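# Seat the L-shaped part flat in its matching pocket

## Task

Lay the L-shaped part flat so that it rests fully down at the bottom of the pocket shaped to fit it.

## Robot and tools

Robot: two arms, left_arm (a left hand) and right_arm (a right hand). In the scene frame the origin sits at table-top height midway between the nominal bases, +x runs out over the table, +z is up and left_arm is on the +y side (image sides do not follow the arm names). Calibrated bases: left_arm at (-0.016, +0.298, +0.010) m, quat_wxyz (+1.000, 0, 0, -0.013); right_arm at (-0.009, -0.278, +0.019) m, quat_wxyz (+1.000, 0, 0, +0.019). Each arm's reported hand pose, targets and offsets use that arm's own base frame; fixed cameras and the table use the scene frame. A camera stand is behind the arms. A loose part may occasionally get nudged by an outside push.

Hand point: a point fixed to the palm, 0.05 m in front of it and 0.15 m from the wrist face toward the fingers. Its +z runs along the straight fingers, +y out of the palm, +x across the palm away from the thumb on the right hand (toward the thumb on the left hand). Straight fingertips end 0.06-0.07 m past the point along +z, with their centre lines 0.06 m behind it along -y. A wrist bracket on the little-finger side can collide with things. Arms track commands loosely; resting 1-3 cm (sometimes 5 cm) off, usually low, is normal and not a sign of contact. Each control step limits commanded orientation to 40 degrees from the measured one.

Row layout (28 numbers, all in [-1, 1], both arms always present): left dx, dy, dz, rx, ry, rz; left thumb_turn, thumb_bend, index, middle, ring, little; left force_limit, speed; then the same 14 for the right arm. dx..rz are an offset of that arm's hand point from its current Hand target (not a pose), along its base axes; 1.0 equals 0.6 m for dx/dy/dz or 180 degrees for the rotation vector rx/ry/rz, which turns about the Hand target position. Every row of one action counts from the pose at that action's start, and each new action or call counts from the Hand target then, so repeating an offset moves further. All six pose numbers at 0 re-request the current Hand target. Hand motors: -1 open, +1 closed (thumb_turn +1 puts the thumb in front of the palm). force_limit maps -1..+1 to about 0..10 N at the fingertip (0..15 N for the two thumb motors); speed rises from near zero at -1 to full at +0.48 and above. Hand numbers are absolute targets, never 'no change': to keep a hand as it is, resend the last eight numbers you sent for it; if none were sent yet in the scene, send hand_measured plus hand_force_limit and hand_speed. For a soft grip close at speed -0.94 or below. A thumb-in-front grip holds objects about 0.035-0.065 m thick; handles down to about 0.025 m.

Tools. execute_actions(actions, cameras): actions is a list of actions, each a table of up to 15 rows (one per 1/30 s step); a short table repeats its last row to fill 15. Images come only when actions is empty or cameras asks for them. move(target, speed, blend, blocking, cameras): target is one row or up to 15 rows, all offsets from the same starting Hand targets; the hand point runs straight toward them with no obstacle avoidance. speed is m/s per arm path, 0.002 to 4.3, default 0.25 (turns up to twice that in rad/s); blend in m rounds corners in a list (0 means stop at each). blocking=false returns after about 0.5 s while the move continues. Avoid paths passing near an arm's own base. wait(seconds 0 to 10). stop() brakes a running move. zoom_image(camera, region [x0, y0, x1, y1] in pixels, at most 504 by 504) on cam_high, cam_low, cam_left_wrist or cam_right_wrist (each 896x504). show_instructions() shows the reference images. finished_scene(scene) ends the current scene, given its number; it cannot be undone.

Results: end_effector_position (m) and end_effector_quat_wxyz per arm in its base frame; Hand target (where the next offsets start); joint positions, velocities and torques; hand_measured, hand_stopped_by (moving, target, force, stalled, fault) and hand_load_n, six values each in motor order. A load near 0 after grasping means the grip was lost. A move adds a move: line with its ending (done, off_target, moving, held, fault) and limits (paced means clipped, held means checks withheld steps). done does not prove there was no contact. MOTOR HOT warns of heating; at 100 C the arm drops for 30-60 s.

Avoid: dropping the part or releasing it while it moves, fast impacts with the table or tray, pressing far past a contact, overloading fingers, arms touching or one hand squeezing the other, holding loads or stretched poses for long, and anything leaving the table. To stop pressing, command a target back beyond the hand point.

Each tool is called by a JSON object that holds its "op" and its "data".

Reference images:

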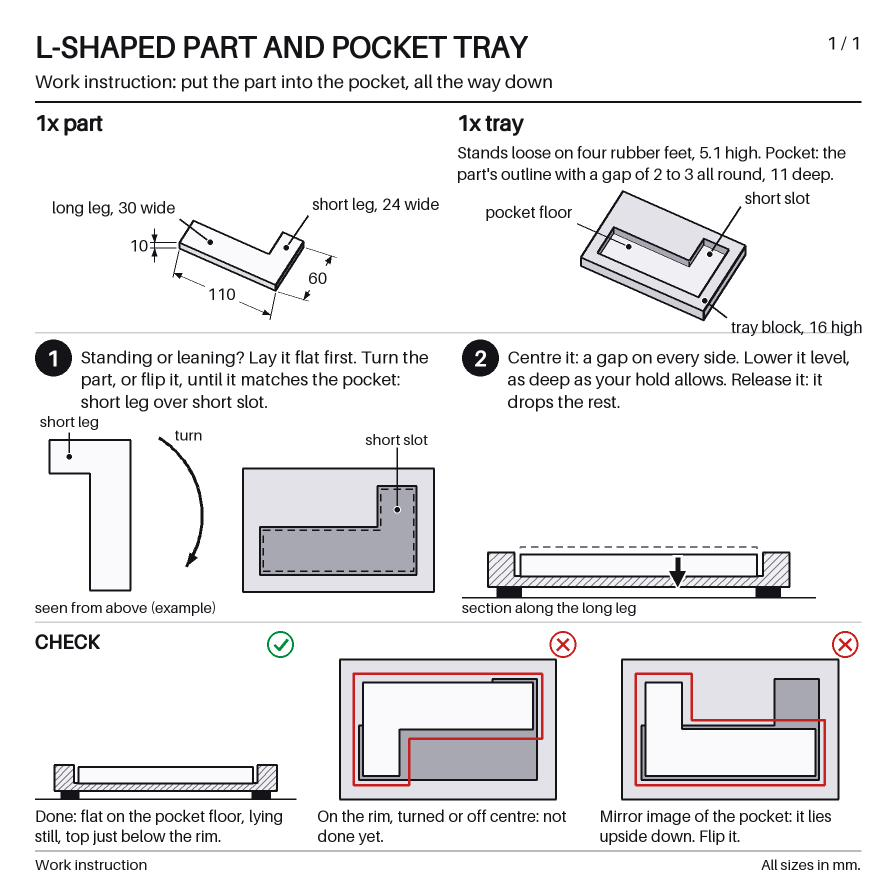

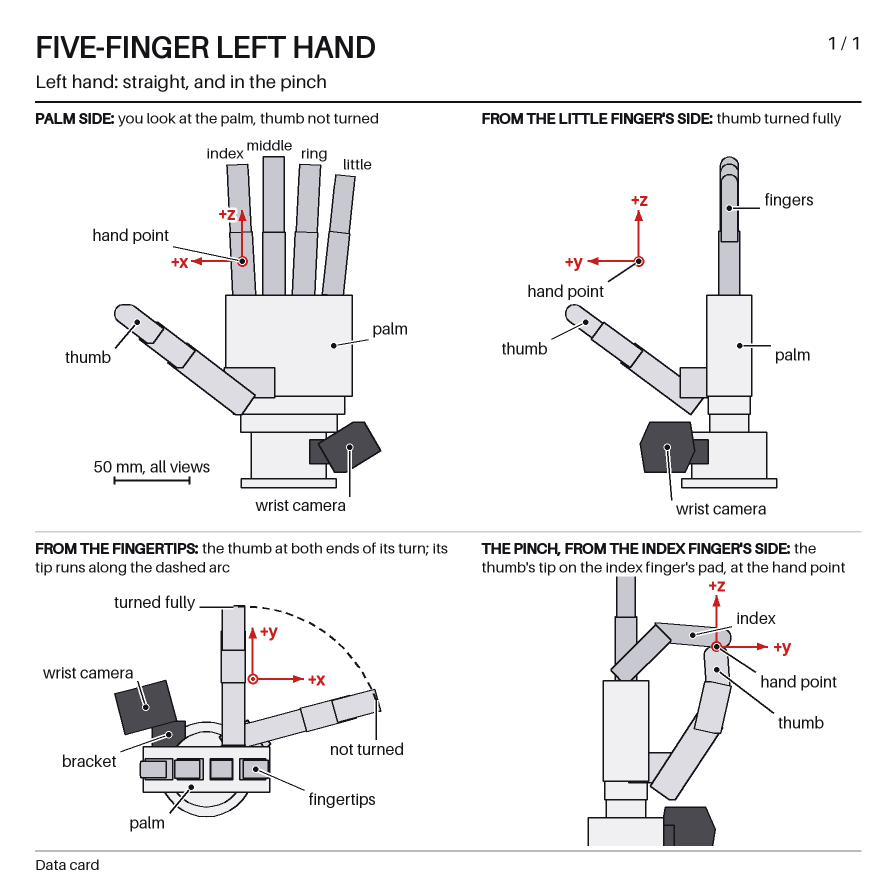

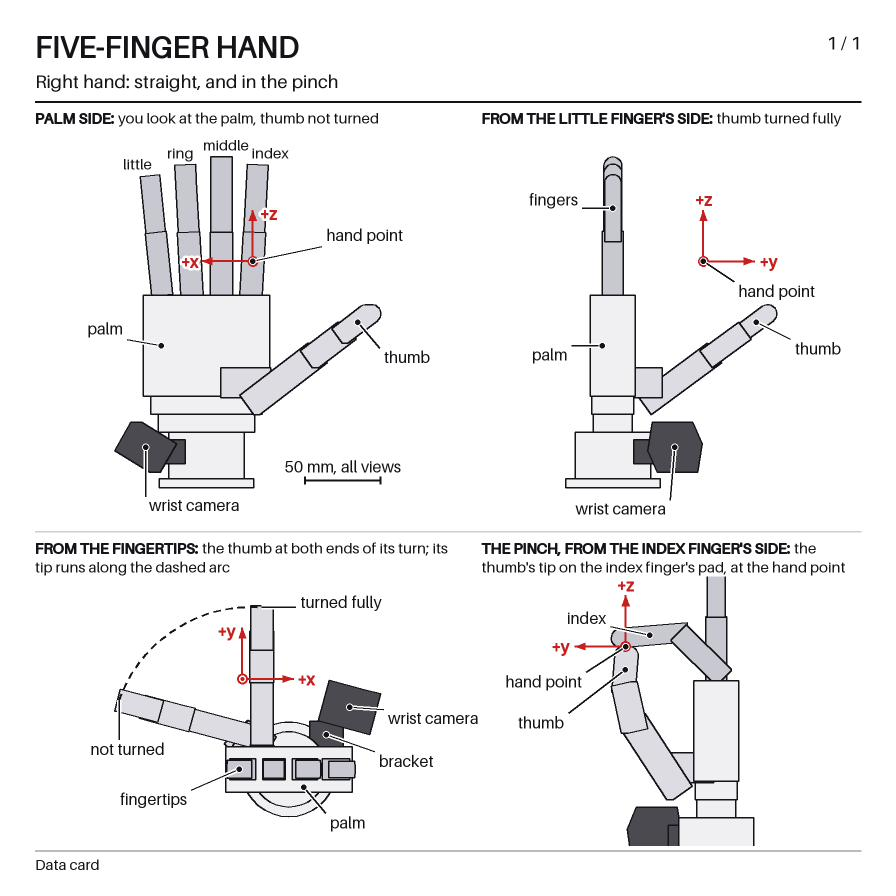

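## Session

{"op": "execute_actions", "data": {"actions": []}}

Scene clock: 0.00 s.
left_arm: end_effector_position=(+0.5319, -0.1447, +0.1764) hand_measured=(-1.000, -1.000, -1.000, -1.000, -1.000, -1.000) hand_load_n=(+0.0, +0.0, +0.0, -0.5, -0.5, +0.0) hand_stopped_by=(target, target, target, target, target, target) hand_force_limit=0.00 hand_speed=-0.80 end_effector_quat_wxyz=(+0.658, -0.467, +0.540, -0.240) | right_arm: end_effector_position=(+0.3565, -0.2656, +0.3283) hand_measured=(-1.000, -1.000, -1.000, -1.000, -1.000, -1.000) hand_load_n=(+0.0, +0.0, +0.0, +0.0, +0.0, +0.0) hand_stopped_by=(target, target, target, target, target, target) hand_force_limit=0.00 hand_speed=-0.80 end_effector_quat_wxyz=(+0.163, +0.953, -0.035, +0.251)
Joint positions: left_arm=[-0.548 1.497 0.739 0.725 -0.912 0.482] | right_arm=[-0.445 1.107 1.229 -1.091 0.095 -1.973]
Joint velocities: within noise
Joint torques (N m): no reading
Heat: left arm: hottest elbow 37 °C; right arm: hottest shoulder 30 °C.
Hand target: left_arm +0.5377, -0.1483, +0.1867; +0.660, -0.469, +0.532, -0.248 | right_arm +0.3615, -0.2679, +0.3453; +0.170, +0.948, -0.035, +0.267
camera_calibration:
cam_left_wrist: T_world_to_cam=[[0.295138, -0.626245, 0.721603, -0.368472], [-0.242844, -0.779611, -0.577264, 0.119348], [0.924078, -0.00486424, -0.382172, -0.312505], [0, 0, 0, 1]] pos_world=[0.426512, -0.139229, 0.215355]
cam_right_wrist: T_world_to_cam=[[0.0635947, -0.923919, 0.377265, -0.387543], [-0.99662, -0.0390991, 0.0722446, 0.320828], [-0.0519974, -0.380584, -0.923283, 0.331007], [0, 0, 0, 1]] pos_world=[0.361601, -0.219538, 0.428641]

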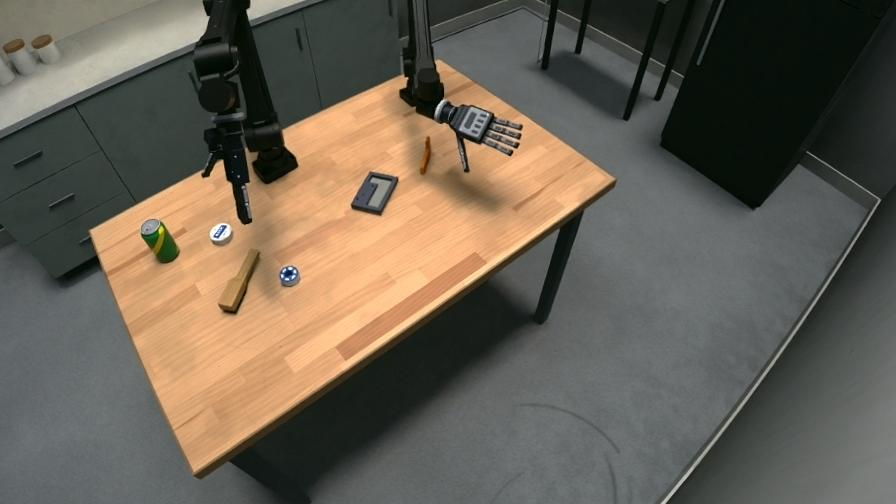

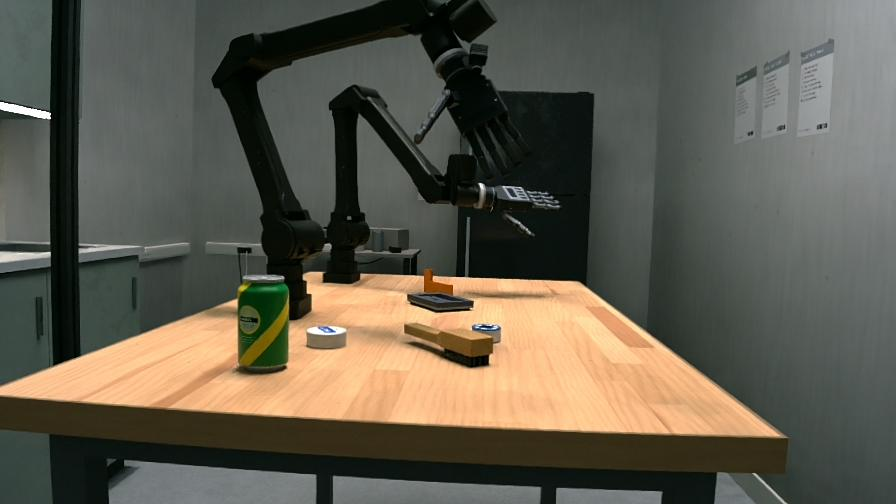

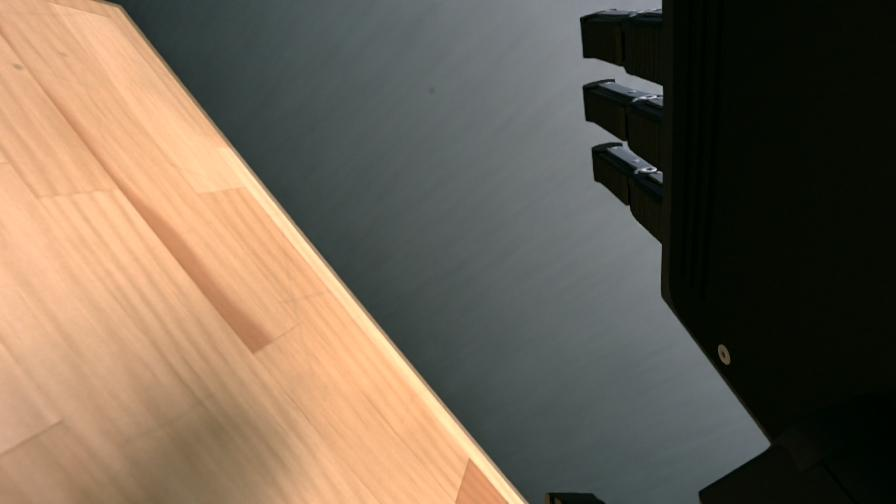

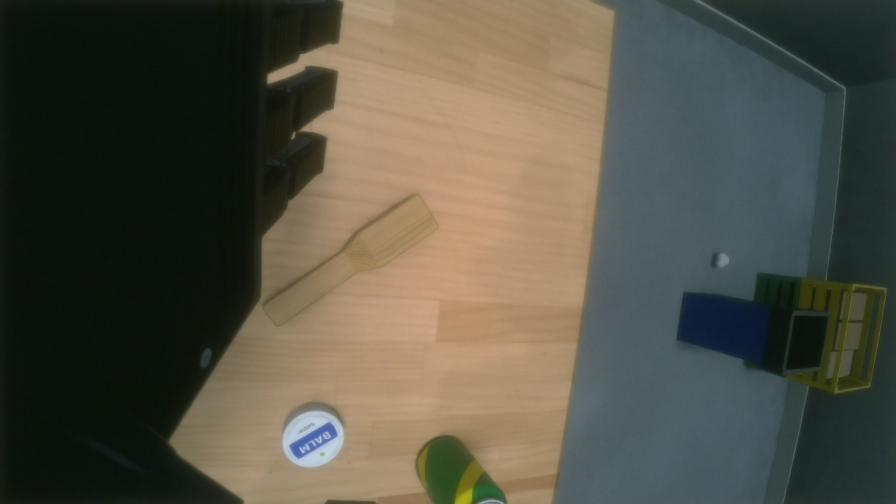

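{"op": "zoom_image", "data": {"camera": "cam_high", "region": [330, 120, 500, 230]}}

{"op": "zoom_image", "data": {"camera": "cam_low", "region": [390, 250, 510, 330]}}

Scaled by 2.965 from the camera's 896x504 image, which has a finer 1280x720 frame.

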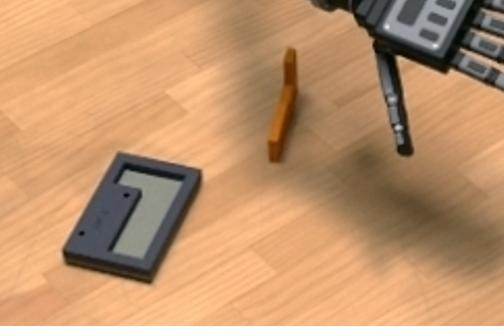

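Scaled by 4.200 from the camera's 896x504 image, which has a finer 1280x720 frame.

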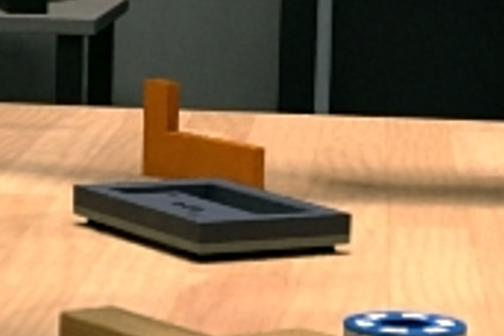

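{"op": "zoom_image", "data": {"camera": "cam_high", "region": [405, 125, 455, 180]}}

{"op": "zoom_image", "data": {"camera": "cam_high", "region": [345, 165, 405, 220]}}

Scaled by 9.164 from the camera's 896x504 image, which has a finer 1280x720 frame.

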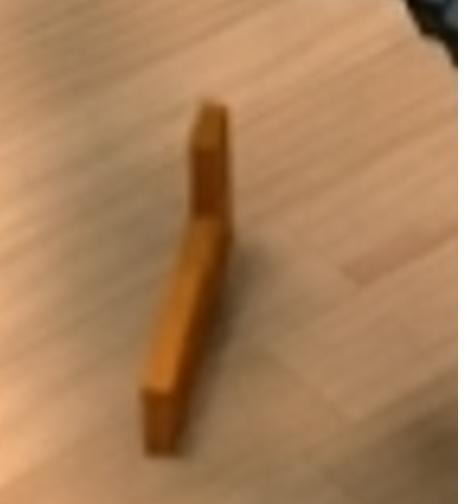

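Scaled by 8.400 from the camera's 896x504 image, which has a finer 1280x720 frame.

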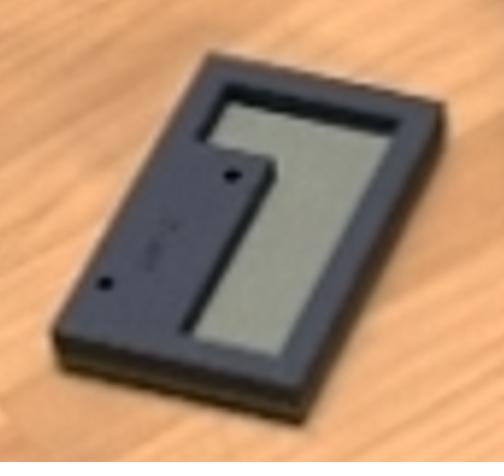

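{"op": "move", "data": {"target": [-0.396,0.83,0.189,0,0,0.333,-1,-1,-1,-1,-1,-1,0,-0.8, 0.0,0.613,-0.109,0.1847,-0.037,-0.0294,1,-0.9,-0.1,-0.1,-1,-1,0,-0.3], "speed": 0.4}}

Scene clock: 114.83 s.
left_arm: end_effector_position=(+0.2899, +0.3461, +0.2825) hand_measured=(-1.000, -1.000, -1.000, -1.000, -1.000, -1.000) hand_load_n=(+0.0, +0.0, +0.0, +0.0, +0.0, +0.0) hand_stopped_by=(target, target, target, target, target, target) hand_force_limit=0.00 hand_speed=-0.80 end_effector_quat_wxyz=(+0.689, -0.676, +0.232, +0.123) | right_arm: end_effector_position=(+0.3589, +0.0966, +0.2830) hand_measured=(+1.000, -0.900, -0.100, -0.100, -1.000, -1.000) hand_load_n=(+0.0, +0.0, +0.0, +0.0, +0.0, +0.0) hand_stopped_by=(target, target, target, target, target, target) hand_force_limit=0.00 hand_speed=-0.30 end_effector_quat_wxyz=(-0.095, +0.940, -0.159, +0.288)
Joint positions: left_arm=[0.535 0.991 0.649 0.309 -0.882 0.482] | right_arm=[0.413 1.048 1.158 -1.082 0.15 -0.87]
Joint torques (N m): left_arm=[-0.26 -2.61 11.32 1.48 0.1 0.01] | right_arm=[0.5 -6.18 7.57 1.85 0.19 -0.02]
Heat: left arm: hottest elbow 41 °C; right arm: hottest elbow 37 °C.
Hand target: left_arm +0.2999, +0.3498, +0.3001; +0.696, -0.672, +0.226, +0.115 | right_arm +0.3615, +0.0999, +0.2800; -0.098, +0.937, -0.163, +0.292
Off the commanded pose: left_arm 0.021 m, 1 deg | right_arm 0.005 m, 1 deg.
move: off_target (left_arm)

{"op": "move", "data": {"target": [0,0,0,0,0,0,-1,-1,-1,-1,-1,-1,0,-0.8, -0.179,0.417,-0.233,0.1847,-0.037,-0.0294,1,-0.9,-0.1,-0.1,-1,-1,0,-0.3], "speed": 0.3, "cameras": ["all"]}}

Scene clock: 119.70 s.
left_arm: end_effector_position=(+0.2899, +0.3461, +0.2825) hand_measured=(-1.000, -1.000, -1.000, -1.000, -1.000, -1.000) hand_load_n=(+0.0, +0.0, +0.0, +0.0, +0.0, +0.0) hand_stopped_by=(target, target, target, target, target, target) hand_force_limit=0.00 hand_speed=-0.80 end_effector_quat_wxyz=(+0.689, -0.676, +0.232, +0.123) | right_arm: end_effector_position=(+0.2540, +0.3464, +0.1375) hand_measured=(+1.000, -0.900, -0.100, -0.100, -1.000, -1.000) hand_load_n=(+0.0, +0.0, +0.0, +0.0, +0.0, +0.0) hand_stopped_by=(target, target, target, target, target, target) hand_force_limit=0.00 hand_speed=-0.30 end_effector_quat_wxyz=(-0.347, +0.850, -0.271, +0.290)
Joint positions: left_arm=[0.535 0.991 0.649 0.309 -0.882 0.482] | right_arm=[1.055 1.099 0.71 -0.304 0.388 -0.082]
Joint torques (N m): left_arm=[-0.26 -2.67 11.3 1.48 0.1 0.01] | right_arm=[0.5 -7.24 7.46 2.25 0.28 0.03]
Heat: left arm: hottest elbow 41 °C; right arm: hottest elbow 37 °C.
Hand target: left_arm +0.2999, +0.3498, +0.3001; +0.696, -0.672, +0.226, +0.115 | right_arm +0.2541, +0.3501, +0.1403; -0.358, +0.843, -0.276, +0.290
Off the commanded pose: left_arm 0.021 m, 1 deg | right_arm 0.005 m, 2 deg.
move: off_target (left_arm)
camera_calibration:
cam_left_wrist: T_world_to_cam=[[0.689693, -0.0529244, 0.722165, -0.379215], [0.55781, -0.597086, -0.576486, 0.208961], [0.461705, 0.80043, -0.382284, -0.190603], [0, 0, 0, 1]] pos_world=[0.232984, 0.257262, 0.321455]
cam_right_wrist: T_world_to_cam=[[-0.0819857, -0.735033, -0.673056, 0.372362], [-0.973426, 0.203945, -0.104151, 0.190611], [0.213821, 0.646632, -0.732221, -0.0671645], [0, 0, 0, 1]] pos_world=[0.230435, 0.278255, 0.221293]

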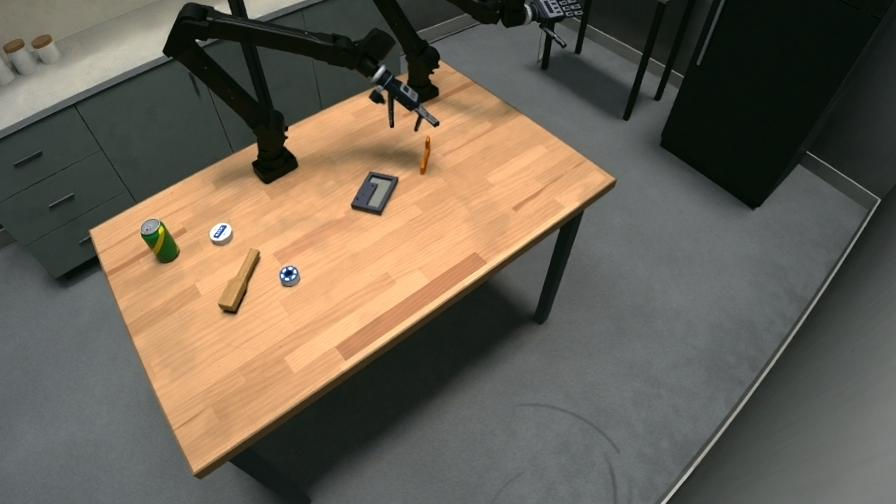

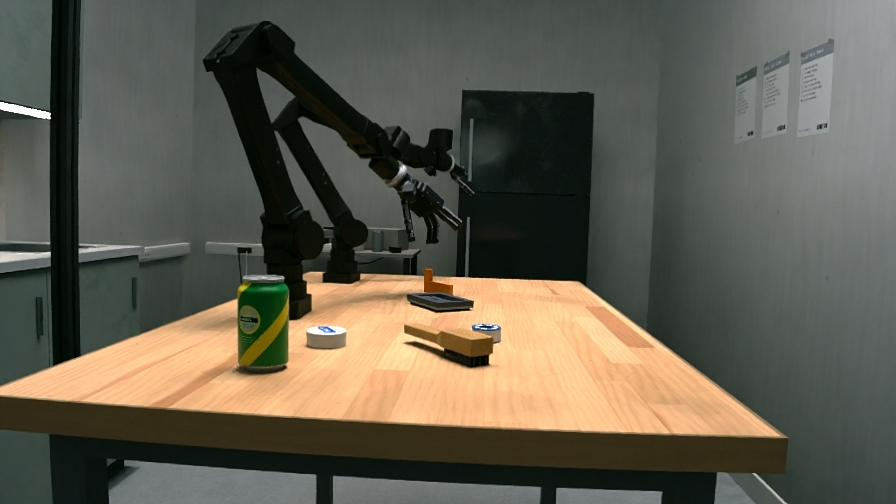

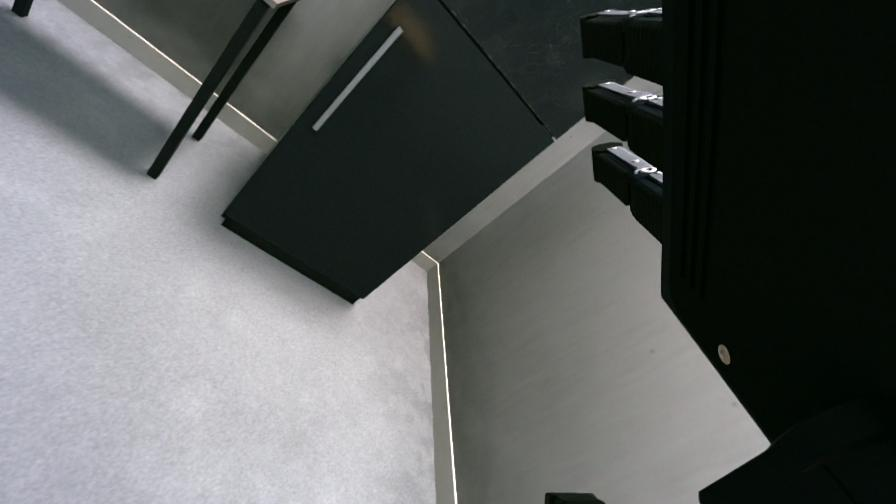

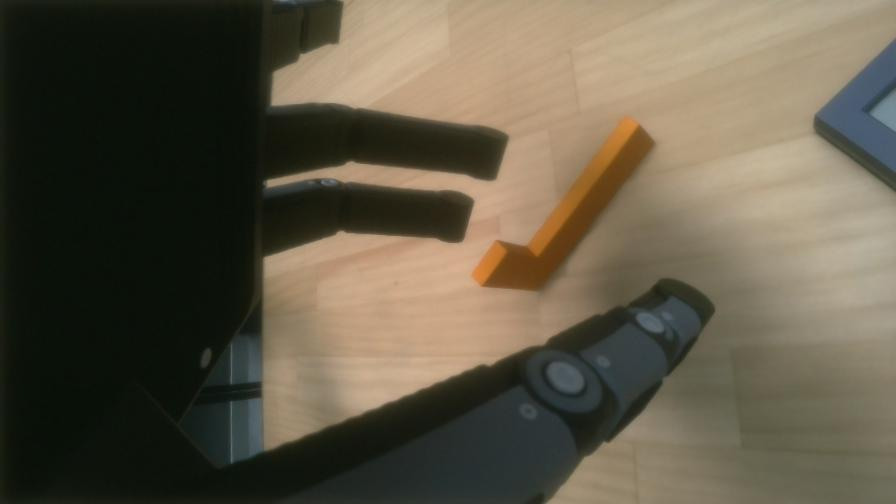

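{"op": "zoom_image", "data": {"camera": "cam_right_wrist", "region": [460, 105, 670, 305]}}

Scaled by 2.400 from the camera's 896x504 image, which has a finer 1280x720 frame.

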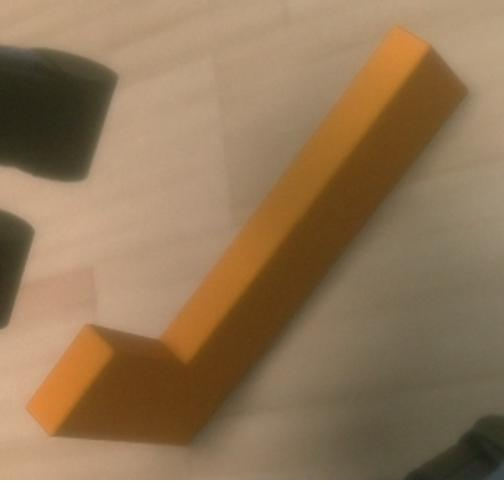

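{"op": "move", "data": {"target": [[0,0,0,0,0,0,-1,-1,-1,-1,-1,-1,0,-0.8, 0.062,0.0782,-0.065,0,0,-0.007,1,-0.9,-0.1,-0.1,-1,-1,0,-0.3],[0,0,0,0,0,0,-1,-1,-1,-1,-1,-1,0,-0.8, 0.062,0.0782,-0.18,0,0,-0.007,1,-0.9,-0.1,-0.1,-1,-1,0,-0.3]], "speed": 0.15, "blend": 0.02, "cameras": ["cam_right_wrist", "cam_low"]}}

Scene clock: 132.97 s.
left_arm: end_effector_position=(+0.2899, +0.3461, +0.2825) hand_measured=(-1.000, -1.000, -1.000, -1.000, -1.000, -1.000) hand_load_n=(+0.0, +0.0, +0.0, +0.0, +0.0, +0.0) hand_stopped_by=(target, target, target, target, target, target) hand_force_limit=0.00 hand_speed=-0.80 end_effector_quat_wxyz=(+0.689, -0.676, +0.232, +0.123) | right_arm: end_effector_position=(+0.2842, +0.3987, +0.0301) hand_measured=(+1.000, -0.900, -0.100, -0.100, -1.000, -1.000) hand_load_n=(+0.0, +0.0, +0.0, +0.0, +0.0, +0.0) hand_stopped_by=(target, target, target, target, target, target) hand_force_limit=0.00 hand_speed=-0.30 end_effector_quat_wxyz=(-0.348, +0.848, -0.273, +0.291)
Joint positions: left_arm=[0.535 0.991 0.649 0.309 -0.882 0.482] | right_arm=[1.055 1.471 0.693 0.086 0.392 -0.079]
Joint torques (N m): left_arm=[-0.32 -2.61 11.3 1.48 0.1 0.01] | right_arm=[-1.2 -10.23 5.78 2.22 0.28 0.01]
Heat: left arm: hottest elbow 42 °C; right arm: hottest elbow 37 °C.
Hand target: left_arm +0.2999, +0.3498, +0.3001; +0.696, -0.672, +0.226, +0.115 | right_arm +0.2913, +0.3970, +0.0322; -0.355, +0.840, -0.285, +0.294
Off the commanded pose: left_arm 0.021 m, 1 deg | right_arm 0.008 m, 2 deg.
move: off_target (left_arm)
camera_calibration:
cam_right_wrist: T_world_to_cam=[[-0.0844444, -0.732667, -0.675328, 0.340874], [-0.972323, 0.208765, -0.104909, 0.195975], [0.217848, 0.647778, -0.730018, -0.18776], [0, 0, 0, 1]] pos_world=[0.260239, 0.330461, 0.113694]
Images, in order (width x height): cam_low 896x504, cam_right_wrist 896x504.

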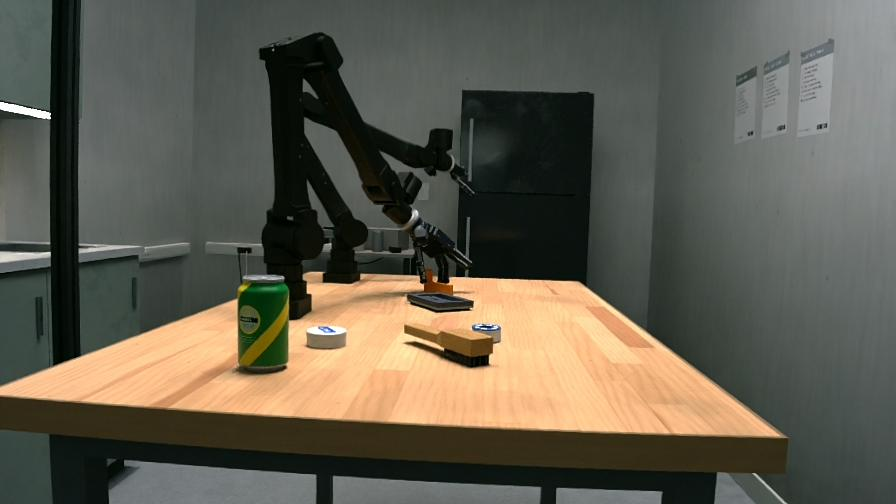

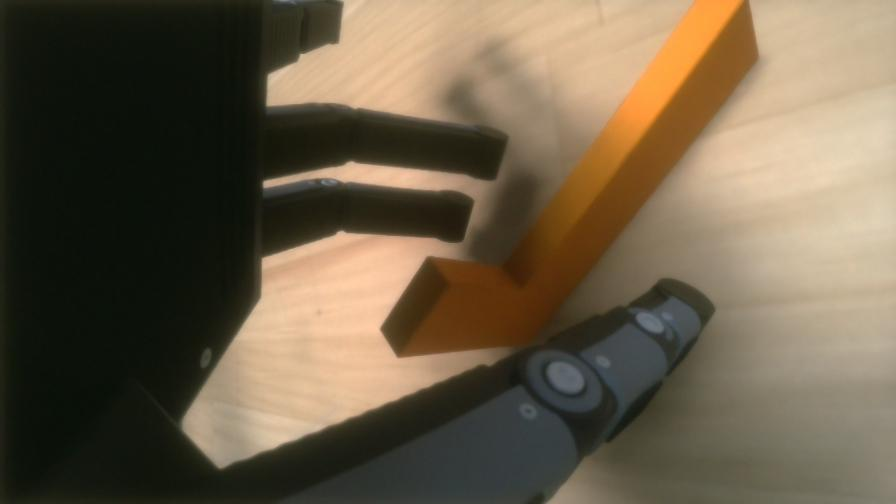

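{"op": "move", "data": {"target": [0,0,0,0,0,0,-1,-1,-1,-1,-1,-1,0,-0.8, 0.006,-0.004,-0.0253,0,0,0,1,-0.9,0,0,-1,-1,-0.6,-0.8], "speed": 0.05, "cameras": ["cam_right_wrist"]}}

Scene clock: 138.37 s.
left_arm: end_effector_position=(+0.2899, +0.3461, +0.2825) hand_measured=(-1.000, -1.000, -1.000, -1.000, -1.000, -1.000) hand_load_n=(+0.0, +0.0, +0.0, +0.0, +0.0, +0.0) hand_stopped_by=(target, target, target, target, target, target) hand_force_limit=0.00 hand_speed=-0.80 end_effector_quat_wxyz=(+0.689, -0.676, +0.232, +0.123) | right_arm: end_effector_position=(+0.2892, +0.3978, +0.0187) hand_measured=(+1.000, -0.900, +0.000, +0.000, -1.000, -1.000) hand_load_n=(+0.5, +0.0, +0.0, +0.0, +0.0, +0.0) hand_stopped_by=(target, target, target, target, target, target) hand_force_limit=-0.60 hand_speed=-0.80 end_effector_quat_wxyz=(-0.351, +0.845, -0.278, +0.292)
Joint positions: left_arm=[0.535 0.991 0.649 0.309 -0.882 0.482] | right_arm=[1.044 1.502 0.68 0.142 0.388 -0.079]
Joint torques (N m): left_arm=[-0.26 -2.67 11.32 1.48 0.1 0.01] | right_arm=[-0.97 -9.93 5.42 2.28 0.05 -0.09]
Heat: left arm: hottest elbow 42 °C; right arm: hottest elbow 37 °C.
Hand target: left_arm +0.2999, +0.3498, +0.3001; +0.696, -0.672, +0.226, +0.115 | right_arm +0.2949, +0.3946, +0.0170; -0.355, +0.840, -0.285, +0.294
Off the commanded pose: left_arm 0.021 m, 1 deg | right_arm 0.007 m, 1 deg.
move: off_target (left_arm)
camera_calibration:
cam_right_wrist: T_world_to_cam=[[-0.0882541, -0.72493, -0.683146, 0.331006], [-0.970172, 0.218011, -0.106011, 0.195414], [0.225784, 0.653413, -0.722547, -0.201296], [0, 0, 0, 1]] pos_world=[0.264247, 0.328883, 0.101395]
Images, in order (width x height): cam_right_wrist 896x504.

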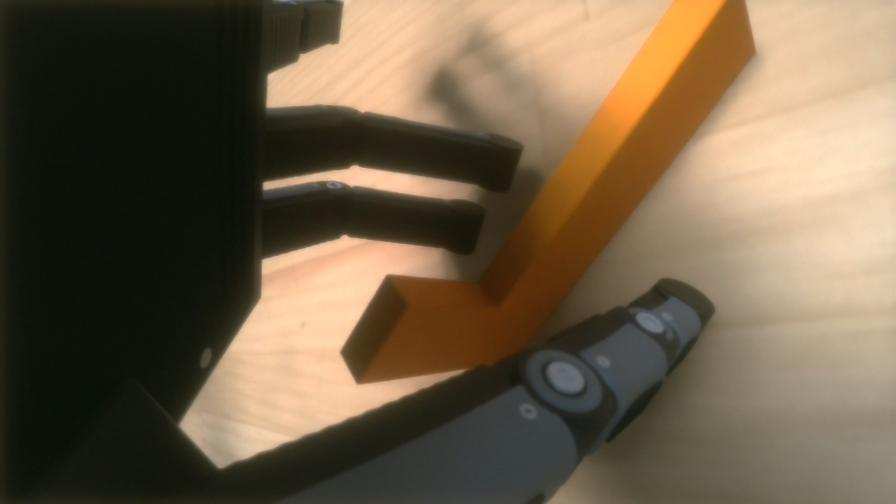

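{"op": "move", "data": {"target": [0,0,0,0,0,0,-1,-1,-1,-1,-1,-1,0,-0.8, 0.0,0.0,-0.008,0,0,0,1,-0.55,0.1,0.1,-1,-1,-0.8,-0.85], "speed": 0.05, "cameras": ["cam_right_wrist"]}}

Scene clock: 153.90 s.
left_arm: end_effector_position=(+0.2899, +0.3461, +0.2825) hand_measured=(-1.000, -1.000, -1.000, -1.000, -1.000, -1.000) hand_load_n=(+0.0, +0.0, +0.0, +0.0, +0.0, +0.0) hand_stopped_by=(target, target, target, target, target, target) hand_force_limit=0.00 hand_speed=-0.80 end_effector_quat_wxyz=(+0.689, -0.676, +0.232, +0.123) | right_arm: end_effector_position=(+0.2904, +0.3999, +0.0169) hand_measured=(+1.000, -0.550, +0.100, +0.100, -1.000, -1.000) hand_load_n=(+0.0, +0.0, +0.5, +0.0, +0.0, +0.0) hand_stopped_by=(target, target, target, target, target, target) hand_force_limit=-0.80 hand_speed=-0.85 end_effector_quat_wxyz=(-0.354, +0.843, -0.278, +0.293)
Joint positions: left_arm=[0.535 0.991 0.649 0.309 -0.882 0.482] | right_arm=[1.044 1.512 0.68 0.158 0.388 -0.079]
Joint torques (N m): left_arm=[-0.26 -2.67 11.3 1.5 0.1 0.01] | right_arm=[-1.03 -9.82 5.05 2.3 0.03 -0.08]
Heat: left arm: hottest elbow 43 °C; right arm: hottest elbow 35 °C.
Hand target: left_arm +0.2999, +0.3498, +0.3001; +0.696, -0.672, +0.226, +0.115 | right_arm +0.2949, +0.3946, +0.0123; -0.355, +0.840, -0.285, +0.294
Off the commanded pose: left_arm 0.021 m, 1 deg | right_arm 0.008 m, 1 deg.
move: off_target (left_arm)
camera_calibration:
cam_right_wrist: T_world_to_cam=[[-0.0858221, -0.720858, -0.687748, 0.329226], [-0.969806, 0.218605, -0.10811, 0.195721], [0.228277, 0.657704, -0.717854, -0.206711], [0, 0, 0, 1]] pos_world=[0.265253, 0.330494, 0.0991957]
Images, in order (width x height): cam_right_wrist 896x504.

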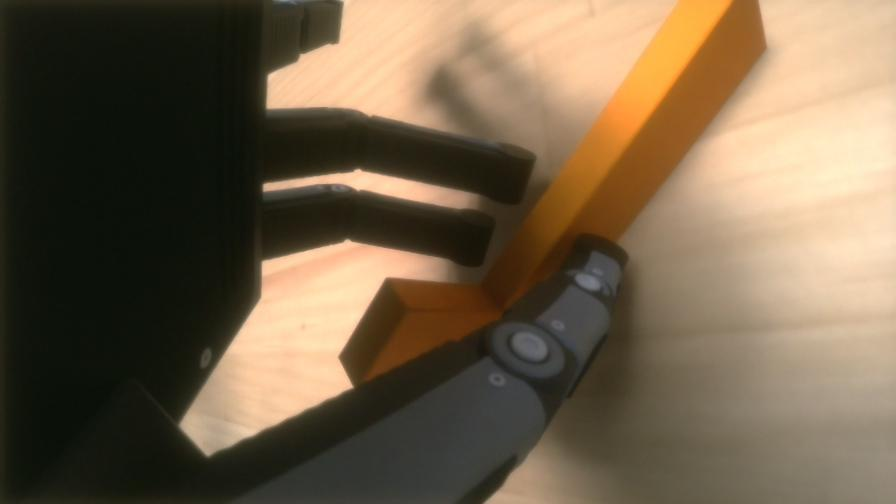

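{"op": "move", "data": {"target": [0,0,0,0,0,0,-1,-1,-1,-1,-1,-1,0,-0.8, 0.0,0.0,-0.012,0,0,0,1,-0.55,0.3,0.3,-1,-1,-0.8,-0.7], "speed": 0.05, "cameras": ["cam_right_wrist"]}}

Scene clock: 161.23 s.
left_arm: end_effector_position=(+0.2899, +0.3461, +0.2825) hand_measured=(-1.000, -1.000, -1.000, -1.000, -1.000, -1.000) hand_load_n=(+0.0, +0.0, +0.0, +0.0, +0.0, +0.0) hand_stopped_by=(target, target, target, target, target, target) hand_force_limit=0.00 hand_speed=-0.80 end_effector_quat_wxyz=(+0.689, -0.676, +0.232, +0.123) | right_arm: end_effector_position=(+0.2897, +0.3987, +0.0081) hand_measured=(+1.000, -0.550, +0.300, +0.300, -1.000, -1.000) hand_load_n=(+0.0, +0.0, +0.0, +0.0, +0.0, +0.0) hand_stopped_by=(target, target, target, target, target, target) hand_force_limit=-0.80 hand_speed=-0.70 end_effector_quat_wxyz=(-0.353, +0.844, -0.278, +0.293)
Joint positions: left_arm=[0.535 0.991 0.649 0.309 -0.882 0.482] | right_arm=[1.044 1.532 0.671 0.183 0.388 -0.079]
Joint torques (N m): left_arm=[-0.26 -2.67 11.3 1.5 0.1 0.01] | right_arm=[-1.14 -9.82 5.09 2.3 0.05 -0.07]
Heat: left arm: hottest elbow 43 °C; right arm: hottest elbow 35 °C.
Hand target: left_arm +0.2999, +0.3498, +0.3001; +0.696, -0.672, +0.226, +0.115 | right_arm +0.2948, +0.3946, +0.0049; -0.355, +0.841, -0.285, +0.294
Off the commanded pose: left_arm 0.021 m, 1 deg | right_arm 0.007 m, 1 deg.
move: off_target (left_arm)
camera_calibration:
cam_right_wrist: T_world_to_cam=[[-0.087193, -0.72312, -0.685196, 0.323483], [-0.97001, 0.218281, -0.106927, 0.194457], [0.226886, 0.655324, -0.720467, -0.210761], [0, 0, 0, 1]] pos_world=[0.26465, 0.329588, 0.0905954]
Images, in order (width x height): cam_right_wrist 896x504.

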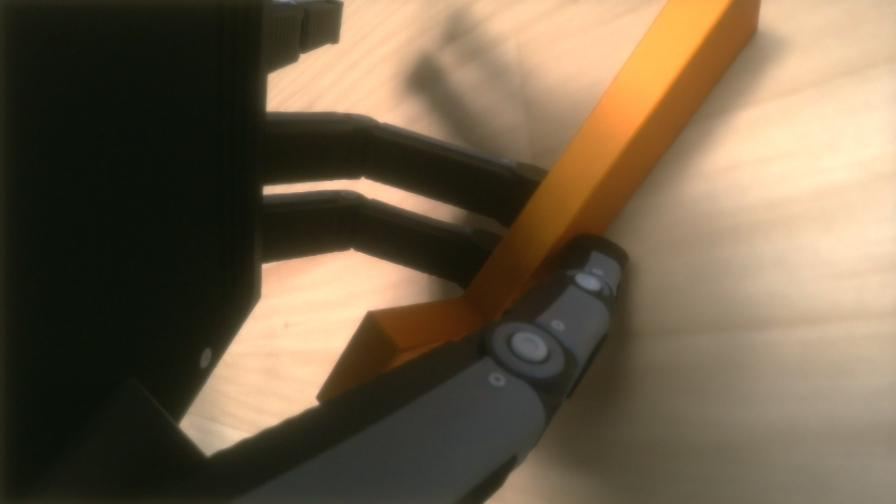

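{"op": "move", "data": {"target": [0,0,0,0,0,0,-1,-1,-1,-1,-1,-1,0,-0.8, -0.013,-0.0105,0.004,0,0,0,1,-0.55,0.3,0.3,-1,-1,-0.8,-0.7], "speed": 0.03, "cameras": ["cam_right_wrist"]}}

Scene clock: 169.50 s.
left_arm: end_effector_position=(+0.2899, +0.3461, +0.2825) hand_measured=(-1.000, -1.000, -1.000, -1.000, -1.000, -1.000) hand_load_n=(+0.0, +0.0, -0.5, +0.0, +0.0, +0.0) hand_stopped_by=(target, target, target, target, target, target) hand_force_limit=0.00 hand_speed=-0.80 end_effector_quat_wxyz=(+0.689, -0.676, +0.232, +0.123) | right_arm: end_effector_position=(+0.2859, +0.3916, +0.0062) hand_measured=(+1.000, -0.550, +0.300, +0.300, -1.000, -1.000) hand_load_n=(+0.0, +0.5, +0.0, +0.0, +0.0, +0.0) hand_stopped_by=(target, target, target, target, target, target) hand_force_limit=-0.80 hand_speed=-0.70 end_effector_quat_wxyz=(-0.350, +0.845, -0.278, +0.293)
Joint positions: left_arm=[0.535 0.991 0.649 0.309 -0.882 0.482] | right_arm=[1.044 1.519 0.651 0.185 0.39 -0.079]
Joint torques (N m): left_arm=[-0.26 -2.67 11.32 1.5 0.1 0.01] | right_arm=[-0.44 -11.05 4.82 1.91 0.27 -0.02]
Heat: left arm: hottest elbow 43 °C; right arm: hottest elbow 35 °C.
Hand target: left_arm +0.2999, +0.3498, +0.3001; +0.696, -0.672, +0.226, +0.115 | right_arm +0.2871, +0.3883, +0.0075; -0.355, +0.840, -0.285, +0.294
Off the commanded pose: left_arm 0.021 m, 1 deg | right_arm 0.004 m, 1 deg.
move: off_target (left_arm)
camera_calibration:
cam_right_wrist: T_world_to_cam=[[-0.0891651, -0.726275, -0.681597, 0.318493], [-0.969946, 0.218861, -0.10632, 0.191912], [0.226392, 0.651633, -0.723962, -0.204974], [0, 0, 0, 1]] pos_world=[0.260947, 0.32288, 0.0890946]
Images, in order (width x height): cam_right_wrist 896x504.

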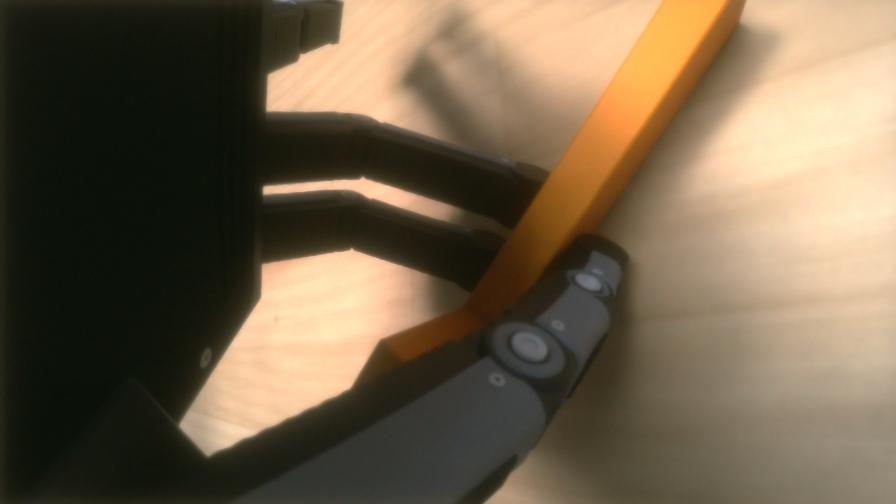

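{"op": "zoom_image", "data": {"camera": "cam_right_wrist", "region": [300, 150, 700, 420]}}

Scaled by 1.260 from the camera's 896x504 image, which has a finer 1280x720 frame.

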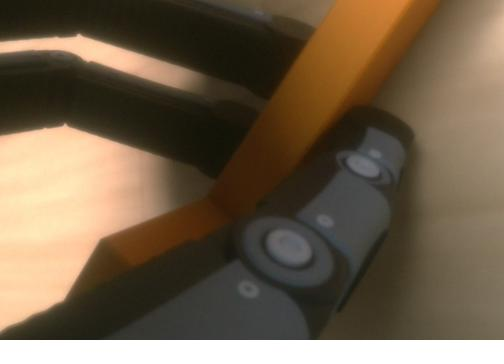

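{"op": "move", "data": {"target": [0,0,0,0,0,0,-1,-1,-1,-1,-1,-1,0,-0.8, -0.004,-0.004,0.0,0,0,0,1,-0.75,0.3,0.3,-1,-1,-0.8,-0.8], "speed": 0.03, "cameras": ["cam_right_wrist", "cam_low"]}}

{"op": "zoom_image", "data": {"camera": "cam_low", "region": [390, 240, 490, 310]}}

Scene clock: 176.90 s.
left_arm: end_effector_position=(+0.2899, +0.3461, +0.2825) hand_measured=(-1.000, -1.000, -1.000, -1.000, -1.000, -1.000) hand_load_n=(-0.5, +0.0, +0.0, +0.0, +0.0, +0.0) hand_stopped_by=(target, target, target, target, target, target) hand_force_limit=0.00 hand_speed=-0.80 end_effector_quat_wxyz=(+0.689, -0.676, +0.232, +0.123) | right_arm: end_effector_position=(+0.2836, +0.3870, +0.0038) hand_measured=(+1.000, -0.750, +0.300, +0.300, -1.000, -1.000) hand_load_n=(+0.0, +0.0, +0.0, +0.0, +0.5, +0.0) hand_stopped_by=(target, target, target, target, target, target) hand_force_limit=-0.80 hand_speed=-0.80 end_effector_quat_wxyz=(-0.347, +0.846, -0.278, +0.293)
Joint positions: left_arm=[0.535 0.991 0.649 0.309 -0.882 0.482] | right_arm=[1.044 1.514 0.64 0.185 0.391 -0.079]
Joint torques (N m): left_arm=[-0.32 -2.67 11.32 1.5 0.1 0.01] | right_arm=[-0.09 -10.99 4.98 1.87 0.28 0]
Heat: left arm: hottest elbow 43 °C; right arm: hottest elbow 34 °C.
Hand target: left_arm +0.2999, +0.3498, +0.3001; +0.696, -0.672, +0.226, +0.115 | right_arm +0.2847, +0.3859, +0.0075; -0.355, +0.840, -0.285, +0.294
Off the commanded pose: left_arm 0.021 m, 1 deg | right_arm 0.004 m, 1 deg.
move: off_target (left_arm)
camera_calibration:
cam_right_wrist: T_world_to_cam=[[-0.0916825, -0.730349, -0.676893, 0.315629], [-0.969939, 0.219374, -0.105324, 0.190197], [0.225416, 0.646888, -0.728507, -0.201076], [0, 0, 0, 1]] pos_world=[0.258743, 0.318869, 0.0871938]
Images, in order (width x height): cam_low 896x504, cam_right_wrist 896x504.

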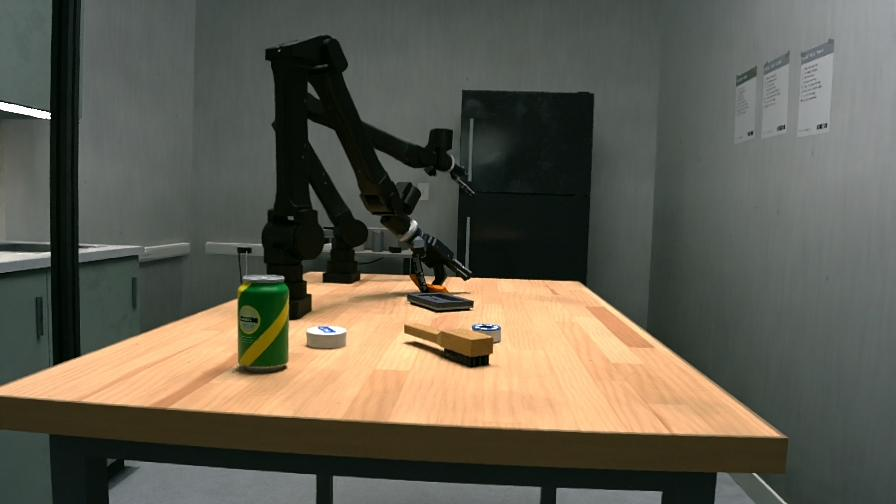

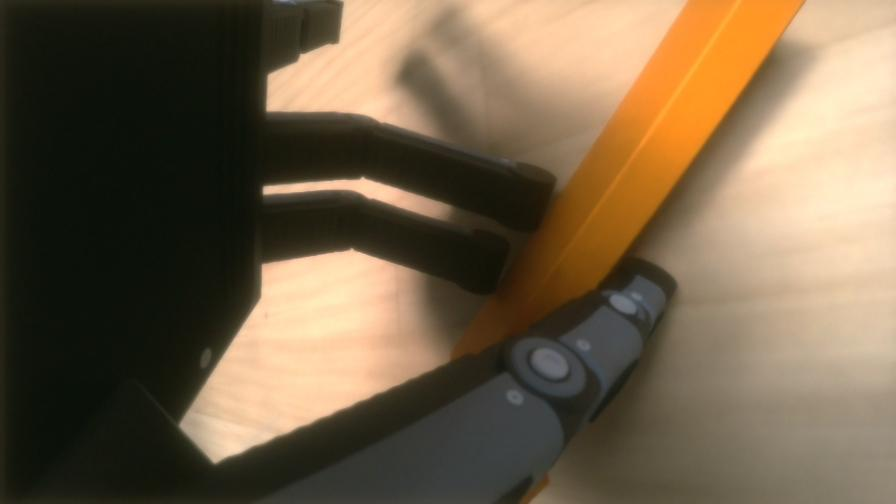

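Scaled by 5.040 from the camera's 896x504 image, which has a finer 1280x720 frame.

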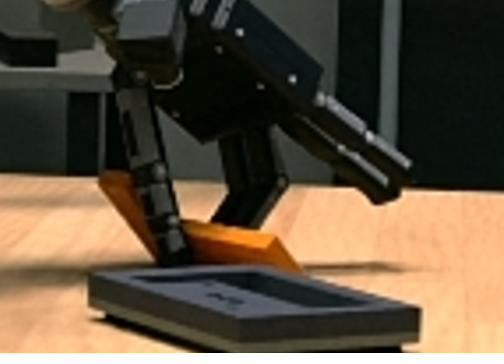

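{"op": "move", "data": {"target": [[0,0,0,0,0,0,-1,-1,-1,-1,-1,-1,0,-0.8, 0,0,0.004,0,0,0,1,-0.75,-0.4,-0.4,-1,-1,-0.8,-0.4],[0,0,0,0,0,0,-1,-1,-1,-1,-1,-1,0,-0.8, -0.022,-0.018,0.01,0,0,0,1,-0.75,-0.4,-0.4,-1,-1,-0.8,-0.4]], "speed": [0.05, 0.02], "cameras": ["cam_right_wrist", "cam_low"]}}

{"op": "zoom_image", "data": {"camera": "cam_low", "region": [390, 240, 490, 310]}}

Scene clock: 189.07 s.
left_arm: end_effector_position=(+0.2899, +0.3461, +0.2825) hand_measured=(-1.000, -1.000, -1.000, -1.000, -1.000, -1.000) hand_load_n=(-0.5, +0.0, -0.5, +0.0, +0.0, +0.0) hand_stopped_by=(target, target, target, target, target, target) hand_force_limit=0.00 hand_speed=-0.80 end_effector_quat_wxyz=(+0.689, -0.676, +0.232, +0.123) | right_arm: end_effector_position=(+0.2789, +0.3753, +0.0134) hand_measured=(+1.000, -0.750, -0.400, -0.400, -1.000, -1.000) hand_load_n=(+0.0, +0.0, +0.0, +0.0, +0.0, +0.0) hand_stopped_by=(target, target, target, target, target, target) hand_force_limit=-0.80 hand_speed=-0.40 end_effector_quat_wxyz=(-0.354, +0.839, -0.285, +0.298)
Joint positions: left_arm=[0.535 0.991 0.649 0.309 -0.882 0.482] | right_arm=[1.044 1.459 0.603 0.185 0.404 -0.069]
Joint torques (N m): left_arm=[-0.32 -2.67 11.3 1.5 0.1 0.01] | right_arm=[1.2 -10.4 4.94 1.02 0.28 -0.01]
Heat: left arm: hottest elbow 44 °C; right arm: hottest elbow 33 °C.
Hand target: left_arm +0.2999, +0.3498, +0.3001; +0.696, -0.672, +0.226, +0.115 | right_arm +0.2715, +0.3751, +0.0134; -0.355, +0.840, -0.285, +0.294
Off the commanded pose: left_arm 0.021 m, 1 deg | right_arm 0.007 m, 0 deg.
move: off_target (left_arm)
camera_calibration:
cam_right_wrist: T_world_to_cam=[[-0.0955472, -0.716568, -0.690942, 0.309124], [-0.965029, 0.236901, -0.112238, 0.181348], [0.244111, 0.656055, -0.714144, -0.194283], [0, 0, 0, 1]] pos_world=[0.251968, 0.306007, 0.0951951]
Images, in order (width x height): cam_low 896x504, cam_right_wrist 896x504.

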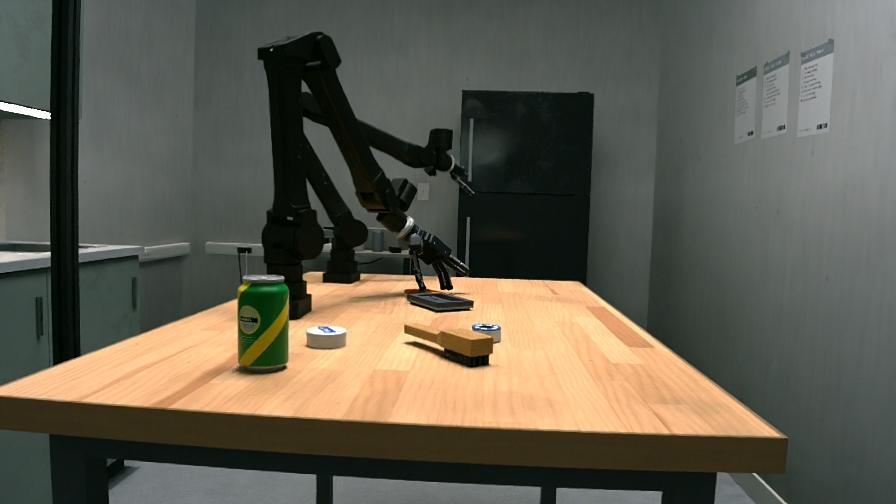

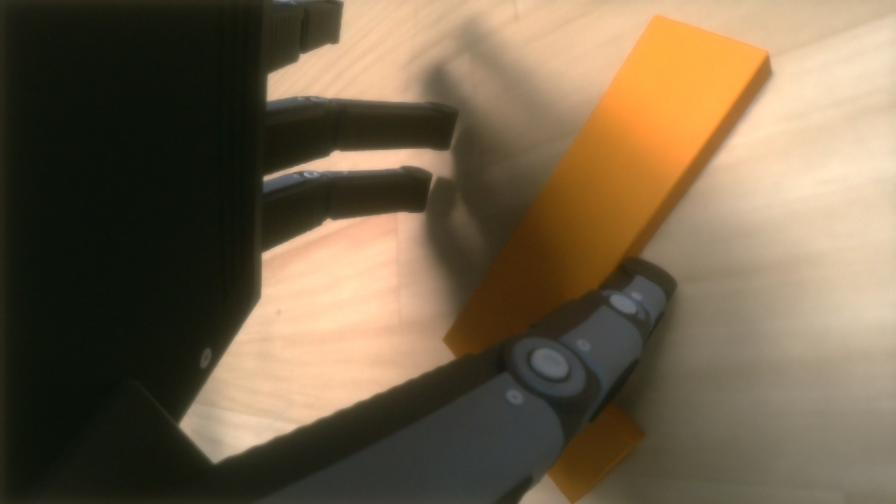

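Scaled by 5.040 from the camera's 896x504 image, which has a finer 1280x720 frame.

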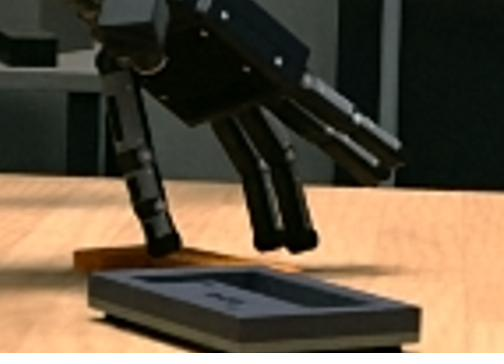

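{"op": "zoom_image", "data": {"camera": "cam_right_wrist", "region": [430, 250, 670, 504]}}

{"op": "zoom_image", "data": {"camera": "cam_right_wrist", "region": [580, 0, 800, 200]}}

Scaled by 1.984 from the camera's 896x504 image, which has a finer 1280x720 frame.

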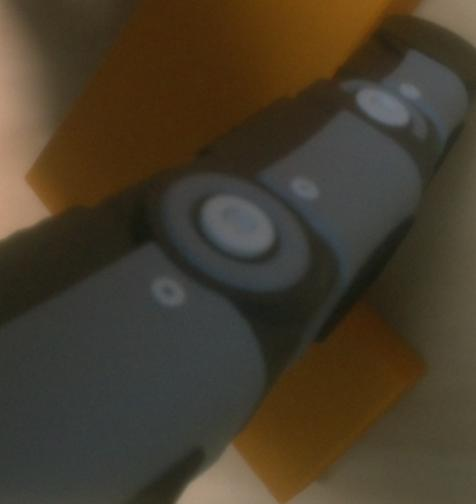

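Scaled by 2.291 from the camera's 896x504 image, which has a finer 1280x720 frame.

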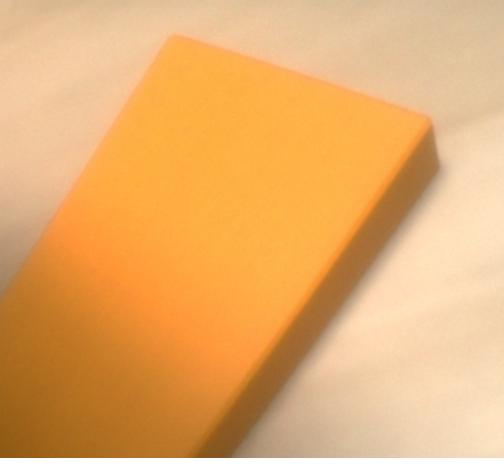

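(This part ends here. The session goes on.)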